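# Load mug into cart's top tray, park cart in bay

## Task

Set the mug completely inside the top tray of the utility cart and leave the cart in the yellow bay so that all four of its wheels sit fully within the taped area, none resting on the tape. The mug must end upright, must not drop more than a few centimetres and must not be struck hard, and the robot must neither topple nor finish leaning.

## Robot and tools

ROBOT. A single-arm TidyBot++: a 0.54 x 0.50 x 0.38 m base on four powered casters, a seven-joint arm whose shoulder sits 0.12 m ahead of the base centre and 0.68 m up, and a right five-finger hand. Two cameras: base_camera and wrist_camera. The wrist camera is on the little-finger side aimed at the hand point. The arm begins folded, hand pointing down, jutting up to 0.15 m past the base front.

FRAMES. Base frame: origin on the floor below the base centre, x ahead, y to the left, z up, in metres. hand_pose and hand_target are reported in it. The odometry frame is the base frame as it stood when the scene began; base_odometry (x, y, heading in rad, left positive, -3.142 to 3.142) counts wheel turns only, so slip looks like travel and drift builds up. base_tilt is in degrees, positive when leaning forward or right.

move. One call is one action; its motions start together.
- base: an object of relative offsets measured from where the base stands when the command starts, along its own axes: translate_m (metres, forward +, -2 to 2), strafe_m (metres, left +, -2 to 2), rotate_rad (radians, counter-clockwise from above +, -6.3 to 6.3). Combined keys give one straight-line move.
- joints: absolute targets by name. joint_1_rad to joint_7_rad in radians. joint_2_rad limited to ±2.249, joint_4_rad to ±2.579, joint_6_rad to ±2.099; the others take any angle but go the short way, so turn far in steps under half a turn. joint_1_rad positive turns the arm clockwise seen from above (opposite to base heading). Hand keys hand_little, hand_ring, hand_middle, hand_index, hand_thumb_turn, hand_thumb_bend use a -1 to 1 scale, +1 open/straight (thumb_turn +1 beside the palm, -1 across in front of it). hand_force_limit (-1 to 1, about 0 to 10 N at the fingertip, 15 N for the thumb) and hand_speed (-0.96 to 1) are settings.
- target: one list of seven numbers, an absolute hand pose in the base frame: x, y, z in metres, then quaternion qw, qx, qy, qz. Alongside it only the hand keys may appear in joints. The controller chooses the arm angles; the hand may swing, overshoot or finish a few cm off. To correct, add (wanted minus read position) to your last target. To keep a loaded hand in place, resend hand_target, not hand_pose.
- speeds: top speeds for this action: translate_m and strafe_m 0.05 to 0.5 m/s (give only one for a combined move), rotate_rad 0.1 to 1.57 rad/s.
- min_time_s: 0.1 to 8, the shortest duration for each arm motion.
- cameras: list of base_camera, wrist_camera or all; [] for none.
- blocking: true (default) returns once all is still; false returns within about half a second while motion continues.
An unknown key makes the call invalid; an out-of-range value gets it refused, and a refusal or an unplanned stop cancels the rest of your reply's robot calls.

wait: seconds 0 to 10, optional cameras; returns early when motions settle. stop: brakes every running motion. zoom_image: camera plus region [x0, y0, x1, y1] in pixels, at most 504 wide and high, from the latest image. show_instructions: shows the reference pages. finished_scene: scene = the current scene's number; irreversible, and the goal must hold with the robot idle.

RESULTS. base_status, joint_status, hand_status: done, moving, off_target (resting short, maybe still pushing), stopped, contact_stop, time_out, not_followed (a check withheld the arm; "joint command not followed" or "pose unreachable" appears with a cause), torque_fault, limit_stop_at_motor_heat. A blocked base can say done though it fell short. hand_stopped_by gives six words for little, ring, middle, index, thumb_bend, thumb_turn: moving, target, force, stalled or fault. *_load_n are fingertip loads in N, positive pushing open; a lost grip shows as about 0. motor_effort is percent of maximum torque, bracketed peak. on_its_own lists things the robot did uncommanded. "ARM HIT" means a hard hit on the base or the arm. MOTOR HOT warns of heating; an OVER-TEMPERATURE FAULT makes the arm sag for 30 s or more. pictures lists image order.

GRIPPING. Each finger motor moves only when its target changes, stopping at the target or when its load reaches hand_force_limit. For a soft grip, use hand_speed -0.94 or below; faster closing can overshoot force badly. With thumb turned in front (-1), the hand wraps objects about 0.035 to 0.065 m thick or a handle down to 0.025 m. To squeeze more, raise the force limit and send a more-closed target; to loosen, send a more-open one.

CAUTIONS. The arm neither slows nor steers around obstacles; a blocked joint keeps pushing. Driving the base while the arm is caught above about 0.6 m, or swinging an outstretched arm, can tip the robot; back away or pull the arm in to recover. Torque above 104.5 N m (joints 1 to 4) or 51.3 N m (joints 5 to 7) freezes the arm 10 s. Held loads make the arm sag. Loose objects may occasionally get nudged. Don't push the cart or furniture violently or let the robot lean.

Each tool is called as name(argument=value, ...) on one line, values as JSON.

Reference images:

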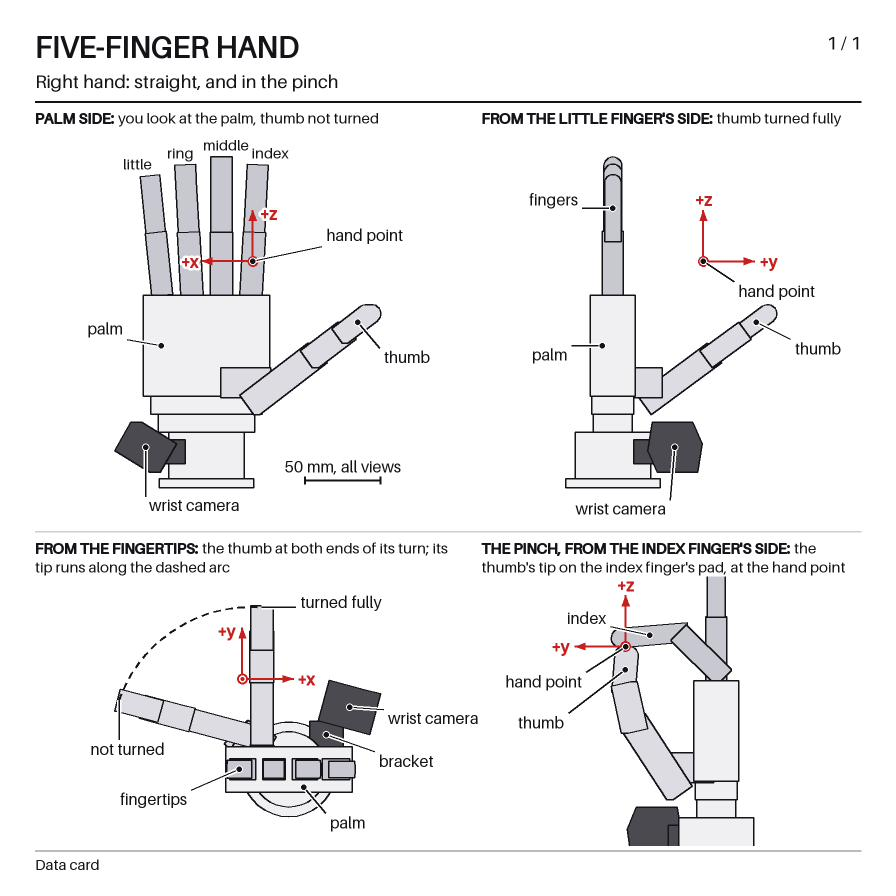

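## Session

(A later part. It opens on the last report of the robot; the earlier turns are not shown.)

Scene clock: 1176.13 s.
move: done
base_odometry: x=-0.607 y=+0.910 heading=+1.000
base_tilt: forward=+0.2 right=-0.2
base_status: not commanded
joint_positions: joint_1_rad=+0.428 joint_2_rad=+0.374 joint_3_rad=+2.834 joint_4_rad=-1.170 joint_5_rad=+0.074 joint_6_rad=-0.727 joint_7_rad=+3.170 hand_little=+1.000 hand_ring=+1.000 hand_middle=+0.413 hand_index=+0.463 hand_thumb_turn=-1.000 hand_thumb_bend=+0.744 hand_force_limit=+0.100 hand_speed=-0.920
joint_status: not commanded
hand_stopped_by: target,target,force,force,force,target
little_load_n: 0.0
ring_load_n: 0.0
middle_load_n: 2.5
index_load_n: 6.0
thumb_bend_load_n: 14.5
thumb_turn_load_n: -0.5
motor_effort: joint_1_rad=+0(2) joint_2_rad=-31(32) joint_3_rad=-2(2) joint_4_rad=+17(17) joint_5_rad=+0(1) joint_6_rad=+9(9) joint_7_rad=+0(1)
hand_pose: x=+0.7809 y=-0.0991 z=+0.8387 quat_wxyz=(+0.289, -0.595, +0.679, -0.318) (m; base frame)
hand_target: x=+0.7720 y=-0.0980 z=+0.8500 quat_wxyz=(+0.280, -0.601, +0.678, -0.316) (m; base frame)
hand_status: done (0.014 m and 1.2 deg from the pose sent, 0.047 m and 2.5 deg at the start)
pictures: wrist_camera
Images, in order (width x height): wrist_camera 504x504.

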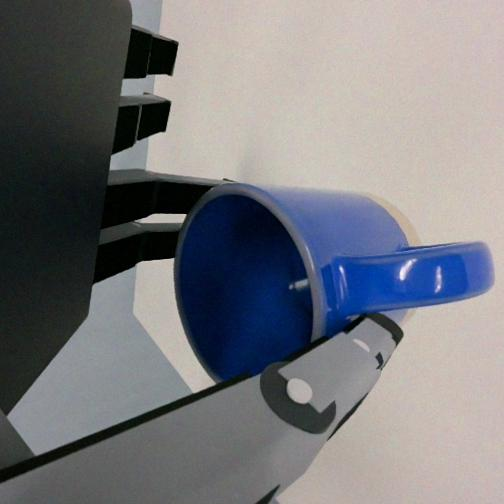

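move(target=[0.68, -0.05, 0.98, -0.2988, 0.6409, -0.6409, 0.2988], min_time_s=4, cameras=["wrist_camera"])

Scene clock: 1199.23 s.
move: done
base_odometry: x=-0.607 y=+0.910 heading=+1.000
base_tilt: forward=+0.2 right=-0.2
base_status: not commanded
joint_positions: joint_1_rad=+0.329 joint_2_rad=+0.246 joint_3_rad=+3.000 joint_4_rad=-0.950 joint_5_rad=-0.093 joint_6_rad=-1.112 joint_7_rad=+3.266 hand_little=+1.000 hand_ring=+1.000 hand_middle=+0.413 hand_index=+0.463 hand_thumb_turn=-1.000 hand_thumb_bend=+0.744 hand_force_limit=+0.100 hand_speed=-0.920
joint_status: not commanded
hand_stopped_by: target,target,force,force,force,target
little_load_n: 0.0
ring_load_n: 0.0
middle_load_n: 2.5
index_load_n: 6.0
thumb_bend_load_n: 14.5
thumb_turn_load_n: -0.5
motor_effort: joint_1_rad=+0(2) joint_2_rad=-27(32) joint_3_rad=-1(2) joint_4_rad=+16(17) joint_5_rad=-1(1) joint_6_rad=+8(9) joint_7_rad=-1(2)
hand_pose: x=+0.7039 y=-0.0676 z=+0.9479 quat_wxyz=(+0.288, -0.617, +0.672, -0.291) (m; base frame)
hand_target: x=+0.6800 y=-0.0500 z=+0.9800 quat_wxyz=(+0.299, -0.641, +0.641, -0.299) (m; base frame)
hand_status: done (0.044 m and 4.8 deg from the pose sent, 0.180 m and 7.3 deg at the start)
pictures: wrist_camera
Images, in order (width x height): wrist_camera 504x504.

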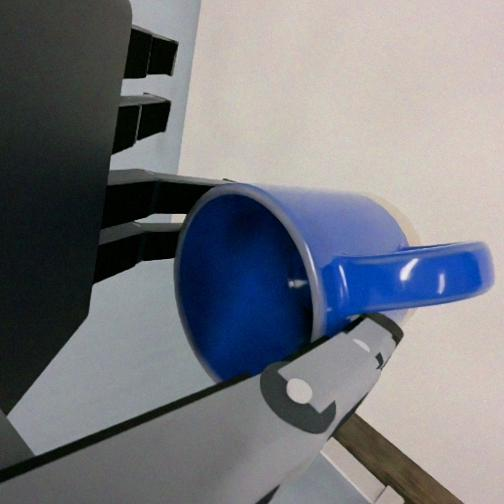

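move(base={"translate_m":-0.936,"strafe_m":-0.966}, speeds={"translate_m":0.25})

move(base={"rotate_rad":1.88}, speeds={"rotate_rad":0.5}, cameras=["all"])

Scene clock: 1208.47 s.
move: done
base_odometry: x=-0.299 y=-0.400 heading=+1.000
base_tilt: forward=+0.2 right=-0.2
base_status: done
joint_positions: joint_1_rad=+0.317 joint_2_rad=+0.241 joint_3_rad=+3.007 joint_4_rad=-0.949 joint_5_rad=-0.100 joint_6_rad=-1.116 joint_7_rad=+3.267 hand_little=+1.000 hand_ring=+1.000 hand_middle=+0.413 hand_index=+0.463 hand_thumb_turn=-1.000 hand_thumb_bend=+0.744 hand_force_limit=+0.100 hand_speed=-0.920
joint_status: not commanded
hand_stopped_by: target,target,force,force,force,target
little_load_n: 0.0
ring_load_n: 0.0
middle_load_n: 3.0
index_load_n: 5.5
thumb_bend_load_n: 14.5
thumb_turn_load_n: -0.5
motor_effort: joint_1_rad=+1(2) joint_2_rad=-27(30) joint_3_rad=+0(2) joint_4_rad=+16(17) joint_5_rad=-1(2) joint_6_rad=+8(9) joint_7_rad=+0(2)
hand_pose: x=+0.7027 y=-0.0616 z=+0.9511 quat_wxyz=(+0.291, -0.619, +0.669, -0.290) (m; base frame)
hand_target: x=+0.6800 y=-0.0500 z=+0.9800 quat_wxyz=(+0.299, -0.641, +0.641, -0.299) (m; base frame)
hand_status: not commanded
pictures: none

Scene clock: 1213.03 s.
move: done
base_odometry: x=-0.299 y=-0.400 heading=+2.879
base_tilt: forward=+0.2 right=-0.2
base_status: done
joint_positions: joint_1_rad=+0.310 joint_2_rad=+0.241 joint_3_rad=+3.014 joint_4_rad=-0.949 joint_5_rad=-0.107 joint_6_rad=-1.116 joint_7_rad=+3.267 hand_little=+1.000 hand_ring=+1.000 hand_middle=+0.413 hand_index=+0.463 hand_thumb_turn=-1.000 hand_thumb_bend=+0.744 hand_force_limit=+0.100 hand_speed=-0.920
joint_status: not commanded
hand_stopped_by: target,target,force,force,force,target
little_load_n: 0.0
ring_load_n: 0.0
middle_load_n: 3.0
index_load_n: 5.5
thumb_bend_load_n: 14.0
thumb_turn_load_n: -0.5
motor_effort: joint_1_rad=+0(4) joint_2_rad=-27(29) joint_3_rad=+0(3) joint_4_rad=+16(17) joint_5_rad=-1(3) joint_6_rad=+8(9) joint_7_rad=-1(2)
hand_pose: x=+0.7032 y=-0.0587 z=+0.9515 quat_wxyz=(+0.294, -0.619, +0.669, -0.289) (m; base frame)
hand_target: x=+0.6800 y=-0.0500 z=+0.9800 quat_wxyz=(+0.299, -0.641, +0.641, -0.299) (m; base frame)
hand_status: not commanded
pictures: base_camera, wrist_camera
Images, in order (width x height): base_camera 644x364, wrist_camera 504x504.

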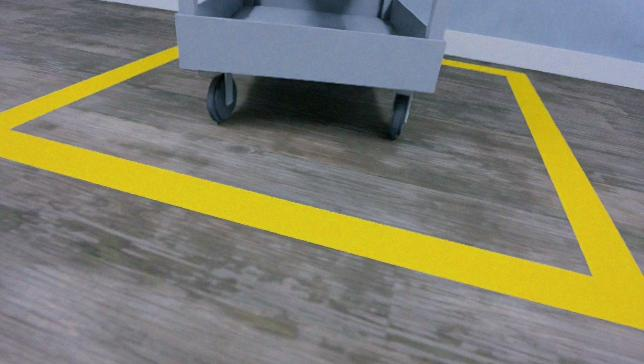

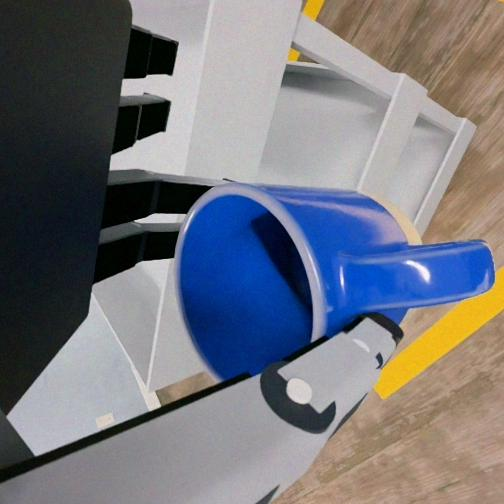

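move(target=[0.64, -0.03, 1.04, -0.2988, 0.6409, -0.6409, 0.2988], min_time_s=3)

move(base={"translate_m":0.30}, speeds={"translate_m":0.15}, cameras=["all"])

Scene clock: 1224.40 s.
move: done
base_odometry: x=-0.299 y=-0.400 heading=+2.879
base_tilt: forward=+0.2 right=-0.2
base_status: not commanded
joint_positions: joint_1_rad=+0.270 joint_2_rad=+0.230 joint_3_rad=+3.032 joint_4_rad=-0.742 joint_5_rad=-0.107 joint_6_rad=-1.329 joint_7_rad=+3.267 hand_little=+1.000 hand_ring=+1.000 hand_middle=+0.413 hand_index=+0.463 hand_thumb_turn=-1.000 hand_thumb_bend=+0.744 hand_force_limit=+0.100 hand_speed=-0.920
joint_status: not commanded
hand_stopped_by: target,target,force,force,force,target
little_load_n: 0.0
ring_load_n: 0.0
middle_load_n: 3.0
index_load_n: 5.5
thumb_bend_load_n: 14.5
thumb_turn_load_n: -0.5
motor_effort: joint_1_rad=+0(1) joint_2_rad=-25(28) joint_3_rad=-1(1) joint_4_rad=+15(16) joint_5_rad=-1(2) joint_6_rad=+9(9) joint_7_rad=-1(2)
hand_pose: x=+0.6692 y=-0.0384 z=+1.0127 quat_wxyz=(+0.296, -0.635, +0.653, -0.289) (m; base frame)
hand_target: x=+0.6400 y=-0.0300 z=+1.0400 quat_wxyz=(+0.299, -0.641, +0.641, -0.299) (m; base frame)
hand_status: done (0.041 m and 1.9 deg from the pose sent, 0.112 m and 4.3 deg at the start)
pictures: none

Scene clock: 1227.07 s.
move: done
base_odometry: x=-0.589 y=-0.322 heading=+2.881
base_tilt: forward=+0.2 right=-0.2
base_status: done
joint_positions: joint_1_rad=+0.266 joint_2_rad=+0.217 joint_3_rad=+3.034 joint_4_rad=-0.739 joint_5_rad=-0.107 joint_6_rad=-1.333 joint_7_rad=+3.267 hand_little=+1.000 hand_ring=+1.000 hand_middle=+0.413 hand_index=+0.463 hand_thumb_turn=-1.000 hand_thumb_bend=+0.744 hand_force_limit=+0.100 hand_speed=-0.920
joint_status: not commanded
hand_stopped_by: target,target,force,force,force,target
little_load_n: -0.5
ring_load_n: 0.0
middle_load_n: 3.0
index_load_n: 6.0
thumb_bend_load_n: 14.0
thumb_turn_load_n: -0.5
motor_effort: joint_1_rad=+0(1) joint_2_rad=-24(29) joint_3_rad=+0(1) joint_4_rad=+15(15) joint_5_rad=-1(2) joint_6_rad=+9(9) joint_7_rad=-1(1)
hand_pose: x=+0.6641 y=-0.0361 z=+1.0201 quat_wxyz=(+0.298, -0.635, +0.650, -0.293) (m; base frame)
hand_target: x=+0.6400 y=-0.0300 z=+1.0400 quat_wxyz=(+0.299, -0.641, +0.641, -0.299) (m; base frame)
hand_status: not commanded
pictures: base_camera, wrist_camera
Images, in order (width x height): base_camera 644x364, wrist_camera 504x504.

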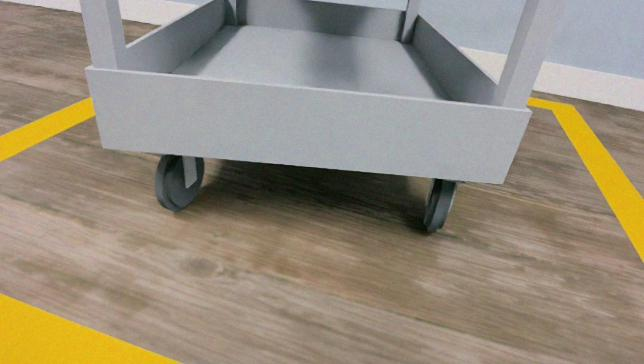

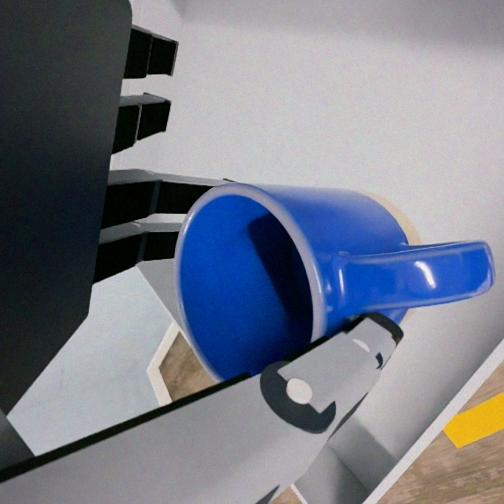

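move(base={"translate_m":0.11}, speeds={"translate_m":0.1})

move(target=[0.64, -0.03, 0.92, -0.2988, 0.6409, -0.6409, 0.2988], min_time_s=4, cameras=["all"])

Scene clock: 1249.30 s.
move: done
base_odometry: x=-0.696 y=-0.294 heading=+2.882
base_tilt: forward=+0.2 right=-0.2
base_status: done
joint_positions: joint_1_rad=+0.266 joint_2_rad=+0.212 joint_3_rad=+3.034 joint_4_rad=-0.739 joint_5_rad=-0.107 joint_6_rad=-1.334 joint_7_rad=+3.267 hand_little=+1.000 hand_ring=+1.000 hand_middle=+0.413 hand_index=+0.463 hand_thumb_turn=-1.000 hand_thumb_bend=+0.744 hand_force_limit=+0.100 hand_speed=-0.920
joint_status: not commanded
hand_stopped_by: target,target,force,force,force,target
little_load_n: 0.0
ring_load_n: 0.0
middle_load_n: 2.5
index_load_n: 5.5
thumb_bend_load_n: 14.5
thumb_turn_load_n: 0.0
motor_effort: joint_1_rad=+1(2) joint_2_rad=-24(28) joint_3_rad=+0(1) joint_4_rad=+15(15) joint_5_rad=-1(1) joint_6_rad=+8(9) joint_7_rad=+0(1)
hand_pose: x=+0.6621 y=-0.0359 z=+1.0227 quat_wxyz=(+0.299, -0.634, +0.649, -0.295) (m; base frame)
hand_target: x=+0.6400 y=-0.0300 z=+1.0400 quat_wxyz=(+0.299, -0.641, +0.641, -0.299) (m; base frame)
hand_status: not commanded
pictures: none

Scene clock: 1253.60 s.
move: done
base_odometry: x=-0.696 y=-0.294 heading=+2.882
base_tilt: forward=+0.2 right=-0.2
base_status: not commanded
joint_positions: joint_1_rad=+0.139 joint_2_rad=+0.076 joint_3_rad=+3.196 joint_4_rad=-1.307 joint_5_rad=-0.140 joint_6_rad=-1.018 joint_7_rad=+3.306 hand_little=+1.000 hand_ring=+1.000 hand_middle=+0.413 hand_index=+0.463 hand_thumb_turn=-1.000 hand_thumb_bend=+0.744 hand_force_limit=+0.100 hand_speed=-0.920
joint_status: not commanded
hand_stopped_by: target,target,force,force,force,target
little_load_n: 0.0
ring_load_n: 0.0
middle_load_n: 3.0
index_load_n: 5.5
thumb_bend_load_n: 14.0
thumb_turn_load_n: 0.0
motor_effort: joint_1_rad=+1(1) joint_2_rad=-22(25) joint_3_rad=+0(1) joint_4_rad=+16(17) joint_5_rad=-1(1) joint_6_rad=+7(9) joint_7_rad=-1(2)
hand_pose: x=+0.6323 y=-0.0339 z=+0.8843 quat_wxyz=(+0.261, -0.639, +0.675, -0.259) (m; base frame)
hand_target: x=+0.6400 y=-0.0300 z=+0.9200 quat_wxyz=(+0.299, -0.641, +0.641, -0.299) (m; base frame)
hand_status: done (0.037 m and 7.5 deg from the pose sent, 0.105 m and 1.3 deg at the start)
pictures: base_camera, wrist_camera
Images, in order (width x height): base_camera 644x364, wrist_camera 504x504.

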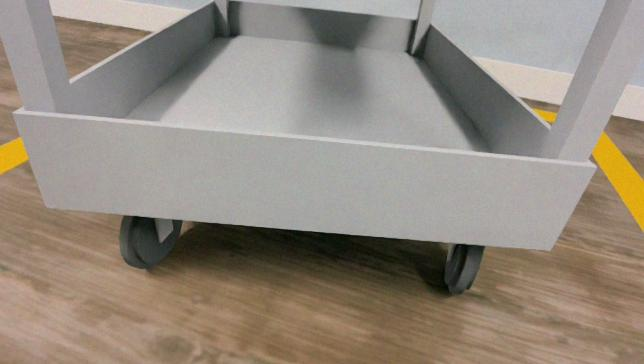

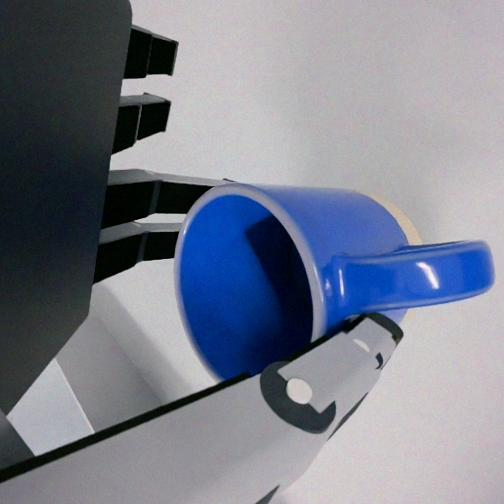

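move(target=[0.645, -0.03, 0.89, -0.321, 0.630, -0.630, 0.321], min_time_s=3, cameras=["wrist_camera"])

Scene clock: 1262.20 s.
move: done
base_odometry: x=-0.696 y=-0.294 heading=+2.882
base_tilt: forward=+0.2 right=-0.2
base_status: not commanded
joint_positions: joint_1_rad=+0.053 joint_2_rad=+0.000 joint_3_rad=+3.286 joint_4_rad=-1.485 joint_5_rad=-0.190 joint_6_rad=-0.801 joint_7_rad=+3.365 hand_little=+1.000 hand_ring=+1.000 hand_middle=+0.413 hand_index=+0.463 hand_thumb_turn=-1.000 hand_thumb_bend=+0.744 hand_force_limit=+0.100 hand_speed=-0.920
joint_status: not commanded
hand_stopped_by: target,target,force,force,force,target
little_load_n: 0.0
ring_load_n: 0.0
middle_load_n: 2.5
index_load_n: 5.5
thumb_bend_load_n: 14.0
thumb_turn_load_n: -0.5
motor_effort: joint_1_rad=+0(1) joint_2_rad=-17(22) joint_3_rad=+0(0) joint_4_rad=+15(17) joint_5_rad=-1(1) joint_6_rad=+8(8) joint_7_rad=+0(1)
hand_pose: x=+0.6373 y=-0.0325 z=+0.8774 quat_wxyz=(+0.300, -0.626, +0.655, -0.298) (m; base frame)
hand_target: x=+0.6450 y=-0.0300 z=+0.8900 quat_wxyz=(+0.321, -0.630, +0.630, -0.321) (m; base frame)
hand_status: done (0.015 m and 4.6 deg from the pose sent, 0.014 m and 11.3 deg at the start)
pictures: wrist_camera
Images, in order (width x height): wrist_camera 504x504.

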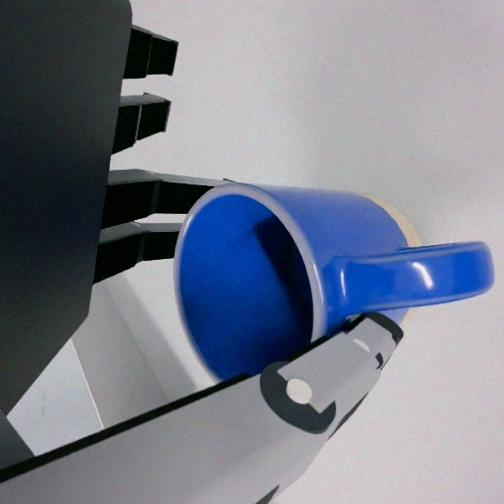

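move(target=[0.645, -0.03, 0.86, -0.315, 0.633, -0.633, 0.315], min_time_s=3, cameras=["wrist_camera"])

move(target=[0.645, -0.03, 0.84, -0.315, 0.633, -0.633, 0.315], min_time_s=3, cameras=["wrist_camera"])

Scene clock: 1269.10 s.
move: done
base_odometry: x=-0.696 y=-0.294 heading=+2.882
base_tilt: forward=+0.2 right=-0.2
base_status: not commanded
joint_positions: joint_1_rad=+0.053 joint_2_rad=-0.015 joint_3_rad=+3.286 joint_4_rad=-1.537 joint_5_rad=-0.209 joint_6_rad=-0.721 joint_7_rad=+3.387 hand_little=+1.000 hand_ring=+1.000 hand_middle=+0.413 hand_index=+0.463 hand_thumb_turn=-1.000 hand_thumb_bend=+0.744 hand_force_limit=+0.100 hand_speed=-0.920
joint_status: not commanded
hand_stopped_by: target,target,force,force,force,target
little_load_n: 0.0
ring_load_n: 0.0
middle_load_n: 3.5
index_load_n: 7.5
thumb_bend_load_n: 18.0
thumb_turn_load_n: -1.0
motor_effort: joint_1_rad=+0(1) joint_2_rad=-12(17) joint_3_rad=-1(1) joint_4_rad=+11(15) joint_5_rad=+0(1) joint_6_rad=+5(7) joint_7_rad=+0(2)
hand_pose: x=+0.6424 y=-0.0333 z=+0.8748 quat_wxyz=(+0.313, -0.620, +0.648, -0.313) (m; base frame)
hand_target: x=+0.6450 y=-0.0300 z=+0.8600 quat_wxyz=(+0.315, -0.633, +0.633, -0.315) (m; base frame)
hand_status: done (0.015 m and 2.3 deg from the pose sent, 0.019 m and 3.7 deg at the start)
pictures: wrist_camera
Images, in order (width x height): wrist_camera 504x504.

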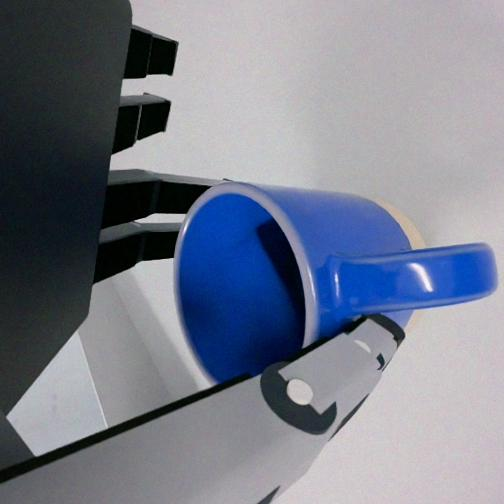

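Scene clock: 1272.40 s.
move: done
base_odometry: x=-0.696 y=-0.294 heading=+2.882
base_tilt: forward=+0.2 right=-0.2
base_status: not commanded
joint_positions: joint_1_rad=+0.053 joint_2_rad=-0.031 joint_3_rad=+3.286 joint_4_rad=-1.587 joint_5_rad=-0.233 joint_6_rad=-0.647 joint_7_rad=+3.415 hand_little=+1.000 hand_ring=+1.000 hand_middle=+0.413 hand_index=+0.464 hand_thumb_turn=-1.000 hand_thumb_bend=+0.745 hand_force_limit=+0.100 hand_speed=-0.920
joint_status: not commanded
hand_stopped_by: target,target,force,force,force,target
little_load_n: 0.0
ring_load_n: 0.0
middle_load_n: 4.0
index_load_n: 9.5
thumb_bend_load_n: 22.0
thumb_turn_load_n: -1.5
motor_effort: joint_1_rad=+0(2) joint_2_rad=-10(12) joint_3_rad=-1(1) joint_4_rad=+9(11) joint_5_rad=-1(1) joint_6_rad=+4(5) joint_7_rad=-1(1)
hand_pose: x=+0.6462 y=-0.0337 z=+0.8732 quat_wxyz=(+0.325, -0.614, +0.640, -0.327) (m; base frame)
hand_target: x=+0.6450 y=-0.0300 z=+0.8400 quat_wxyz=(+0.315, -0.633, +0.633, -0.315) (m; base frame)
hand_status: done (0.033 m and 3.0 deg from the pose sent, 0.035 m and 2.3 deg at the start)
pictures: wrist_camera
Images, in order (width x height): wrist_camera 504x504.

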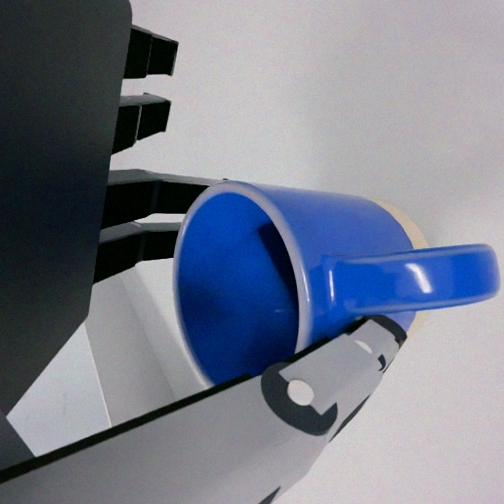

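move(target=[0.645, -0.03, 0.868, -0.2988, 0.6409, -0.6409, 0.2988], min_time_s=2, cameras=["wrist_camera"])

Scene clock: 1280.13 s.
move: done
base_odometry: x=-0.696 y=-0.294 heading=+2.882
base_tilt: forward=+0.2 right=-0.2
base_status: not commanded
joint_positions: joint_1_rad=+0.107 joint_2_rad=+0.017 joint_3_rad=+3.242 joint_4_rad=-1.512 joint_5_rad=-0.233 joint_6_rad=-0.715 joint_7_rad=+3.415 hand_little=+1.000 hand_ring=+1.000 hand_middle=+0.413 hand_index=+0.464 hand_thumb_turn=-1.000 hand_thumb_bend=+0.745 hand_force_limit=+0.100 hand_speed=-0.920
joint_status: not commanded
hand_stopped_by: target,target,force,force,force,target
little_load_n: 0.0
ring_load_n: 0.0
middle_load_n: 4.0
index_load_n: 9.0
thumb_bend_load_n: 22.0
thumb_turn_load_n: -0.5
motor_effort: joint_1_rad=+0(1) joint_2_rad=-20(20) joint_3_rad=+0(1) joint_4_rad=+16(16) joint_5_rad=-2(2) joint_6_rad=+7(8) joint_7_rad=+0(1)
hand_pose: x=+0.6555 y=-0.0356 z=+0.8734 quat_wxyz=(+0.314, -0.622, +0.645, -0.314) (m; base frame)
hand_target: x=+0.6450 y=-0.0300 z=+0.8680 quat_wxyz=(+0.299, -0.641, +0.641, -0.299) (m; base frame)
hand_status: done (0.013 m and 3.3 deg from the pose sent, 0.006 m and 5.4 deg at the start)
pictures: wrist_camera
Images, in order (width x height): wrist_camera 504x504.

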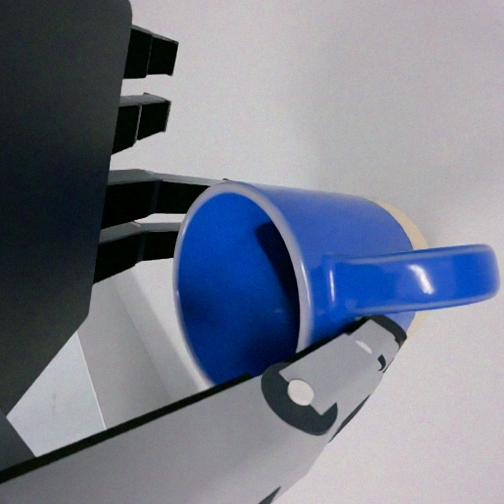

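move(joints={"hand_speed":-0.85,"hand_index":0.9,"hand_middle":0.9,"hand_thumb_bend":1.0}, cameras=["wrist_camera"])

Scene clock: 1283.83 s.
move: done
base_odometry: x=-0.696 y=-0.294 heading=+2.882
base_tilt: forward=+0.2 right=-0.2
base_status: not commanded
joint_positions: joint_1_rad=+0.107 joint_2_rad=+0.017 joint_3_rad=+3.239 joint_4_rad=-1.504 joint_5_rad=-0.233 joint_6_rad=-0.718 joint_7_rad=+3.415 hand_little=+1.000 hand_ring=+1.000 hand_middle=+0.900 hand_index=+0.900 hand_thumb_turn=-1.000 hand_thumb_bend=+1.000 hand_force_limit=+0.100 hand_speed=-0.850
joint_status: all done
hand_stopped_by: target,target,target,target,target,target
little_load_n: 0.0
ring_load_n: 0.0
middle_load_n: 0.0
index_load_n: 0.0
thumb_bend_load_n: 0.0
thumb_turn_load_n: 0.0
motor_effort: joint_1_rad=+0(1) joint_2_rad=-18(20) joint_3_rad=+0(1) joint_4_rad=+15(16) joint_5_rad=-1(2) joint_6_rad=+7(8) joint_7_rad=-1(1)
hand_pose: x=+0.6567 y=-0.0343 z=+0.8769 quat_wxyz=(+0.316, -0.623, +0.643, -0.315) (m; base frame)
hand_target: x=+0.6450 y=-0.0300 z=+0.8680 quat_wxyz=(+0.299, -0.641, +0.641, -0.299) (m; base frame)
hand_status: not commanded
pictures: wrist_camera
Images, in order (width x height): wrist_camera 504x504.

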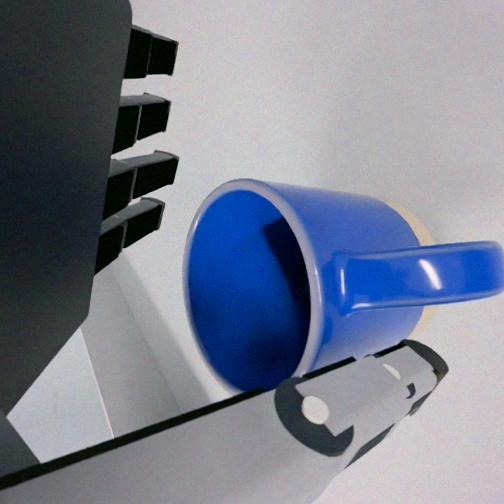

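Released. Raise straight up.

move(target=[0.645, -0.03, 0.93, -0.315, 0.633, -0.633, 0.315], min_time_s=2.5, cameras=["wrist_camera"])

move(target=[0.62, -0.03, 1.02, -0.315, 0.633, -0.633, 0.315], min_time_s=2, cameras=["all"])

Scene clock: 1290.97 s.
move: done
base_odometry: x=-0.696 y=-0.294 heading=+2.882
base_tilt: forward=+0.2 right=-0.2
base_status: not commanded
joint_positions: joint_1_rad=+0.107 joint_2_rad=+0.017 joint_3_rad=+3.239 joint_4_rad=-1.354 joint_5_rad=-0.233 joint_6_rad=-0.825 joint_7_rad=+3.415 hand_little=+1.000 hand_ring=+1.000 hand_middle=+0.900 hand_index=+0.900 hand_thumb_turn=-1.000 hand_thumb_bend=+1.000 hand_force_limit=+0.100 hand_speed=-0.850
joint_status: not commanded
hand_stopped_by: target,target,target,target,target,target
little_load_n: 0.0
ring_load_n: 0.0
middle_load_n: 0.0
index_load_n: 0.0
thumb_bend_load_n: 0.0
thumb_turn_load_n: 0.0
motor_effort: joint_1_rad=+1(1) joint_2_rad=-18(19) joint_3_rad=+0(1) joint_4_rad=+15(15) joint_5_rad=-1(1) joint_6_rad=+7(7) joint_7_rad=+0(1)
hand_pose: x=+0.6606 y=-0.0303 z=+0.9333 quat_wxyz=(+0.330, -0.626, +0.626, -0.329) (m; base frame)
hand_target: x=+0.6450 y=-0.0300 z=+0.9300 quat_wxyz=(+0.315, -0.633, +0.633, -0.315) (m; base frame)
hand_status: done (0.016 m and 2.6 deg from the pose sent, 0.055 m and 1.6 deg at the start)
pictures: wrist_camera
Images, in order (width x height): wrist_camera 504x504.

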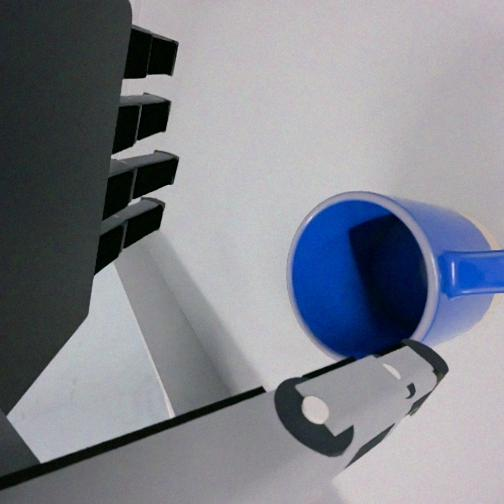

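Scene clock: 1293.27 s.
move: done
base_odometry: x=-0.696 y=-0.294 heading=+2.882
base_tilt: forward=+0.2 right=-0.2
base_status: not commanded
joint_positions: joint_1_rad=+0.126 joint_2_rad=+0.023 joint_3_rad=+3.239 joint_4_rad=-1.013 joint_5_rad=-0.233 joint_6_rad=-1.132 joint_7_rad=+3.415 hand_little=+1.000 hand_ring=+1.000 hand_middle=+0.900 hand_index=+0.900 hand_thumb_turn=-1.000 hand_thumb_bend=+1.000 hand_force_limit=+0.100 hand_speed=-0.850
joint_status: not commanded
hand_stopped_by: target,target,target,target,target,target
little_load_n: 0.0
ring_load_n: 0.0
middle_load_n: 0.0
index_load_n: 0.0
thumb_bend_load_n: 0.0
thumb_turn_load_n: 0.0
motor_effort: joint_1_rad=+1(1) joint_2_rad=-17(19) joint_3_rad=+0(0) joint_4_rad=+14(16) joint_5_rad=-1(2) joint_6_rad=+7(7) joint_7_rad=-1(1)
hand_pose: x=+0.6304 y=-0.0248 z=+1.0367 quat_wxyz=(+0.337, -0.640, +0.601, -0.340) (m; base frame)
hand_target: x=+0.6200 y=-0.0300 z=+1.0200 quat_wxyz=(+0.315, -0.633, +0.633, -0.315) (m; base frame)
hand_status: done (0.020 m and 5.4 deg from the pose sent, 0.096 m and 2.6 deg at the start)
pictures: base_camera, wrist_camera
Images, in order (width x height): base_camera 644x364, wrist_camera 504x504.

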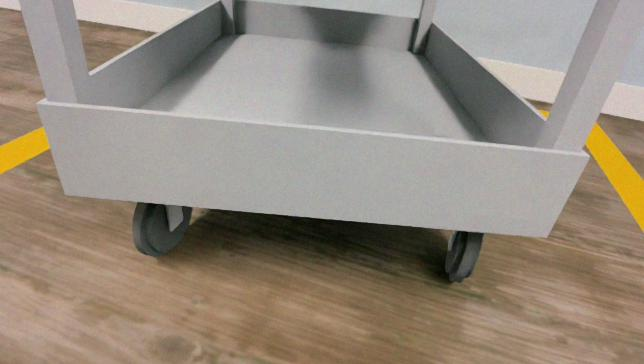

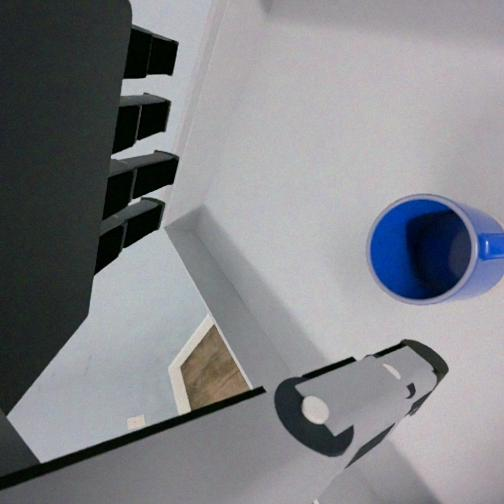

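move(base={"translate_m":-0.5}, speeds={"translate_m":0.3}, cameras=["all"])

Scene clock: 1298.37 s.
move: done
base_odometry: x=-0.212 y=-0.422 heading=+2.883
base_tilt: forward=+0.1 right=-0.2
base_status: done
joint_positions: joint_1_rad=+0.131 joint_2_rad=+0.039 joint_3_rad=+3.238 joint_4_rad=-1.012 joint_5_rad=-0.232 joint_6_rad=-1.137 joint_7_rad=+3.415 hand_little=+1.000 hand_ring=+1.000 hand_middle=+0.900 hand_index=+0.900 hand_thumb_turn=-1.000 hand_thumb_bend=+1.000 hand_force_limit=+0.100 hand_speed=-0.850
joint_status: not commanded
hand_stopped_by: target,target,target,target,target,target
little_load_n: 0.0
ring_load_n: 0.0
middle_load_n: 0.0
index_load_n: 0.0
thumb_bend_load_n: 0.0
thumb_turn_load_n: 0.0
motor_effort: joint_1_rad=+1(2) joint_2_rad=-17(20) joint_3_rad=+0(1) joint_4_rad=+13(15) joint_5_rad=-1(2) joint_6_rad=+7(8) joint_7_rad=-1(1)
hand_pose: x=+0.6349 y=-0.0274 z=+1.0278 quat_wxyz=(+0.331, -0.642, +0.605, -0.334) (m; base frame)
hand_target: x=+0.6200 y=-0.0300 z=+1.0200 quat_wxyz=(+0.315, -0.633, +0.633, -0.315) (m; base frame)
hand_status: not commanded
pictures: base_camera, wrist_camera
Images, in order (width x height): base_camera 644x364, wrist_camera 504x504.

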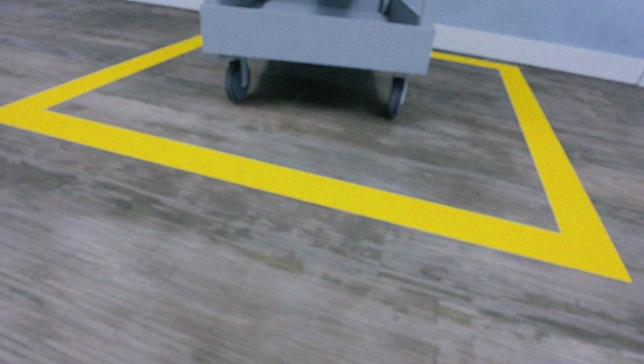

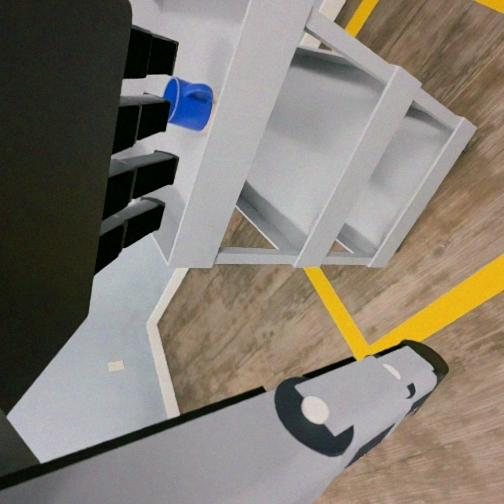

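finished_scene(scene=1)

The scene is finished: the task was done.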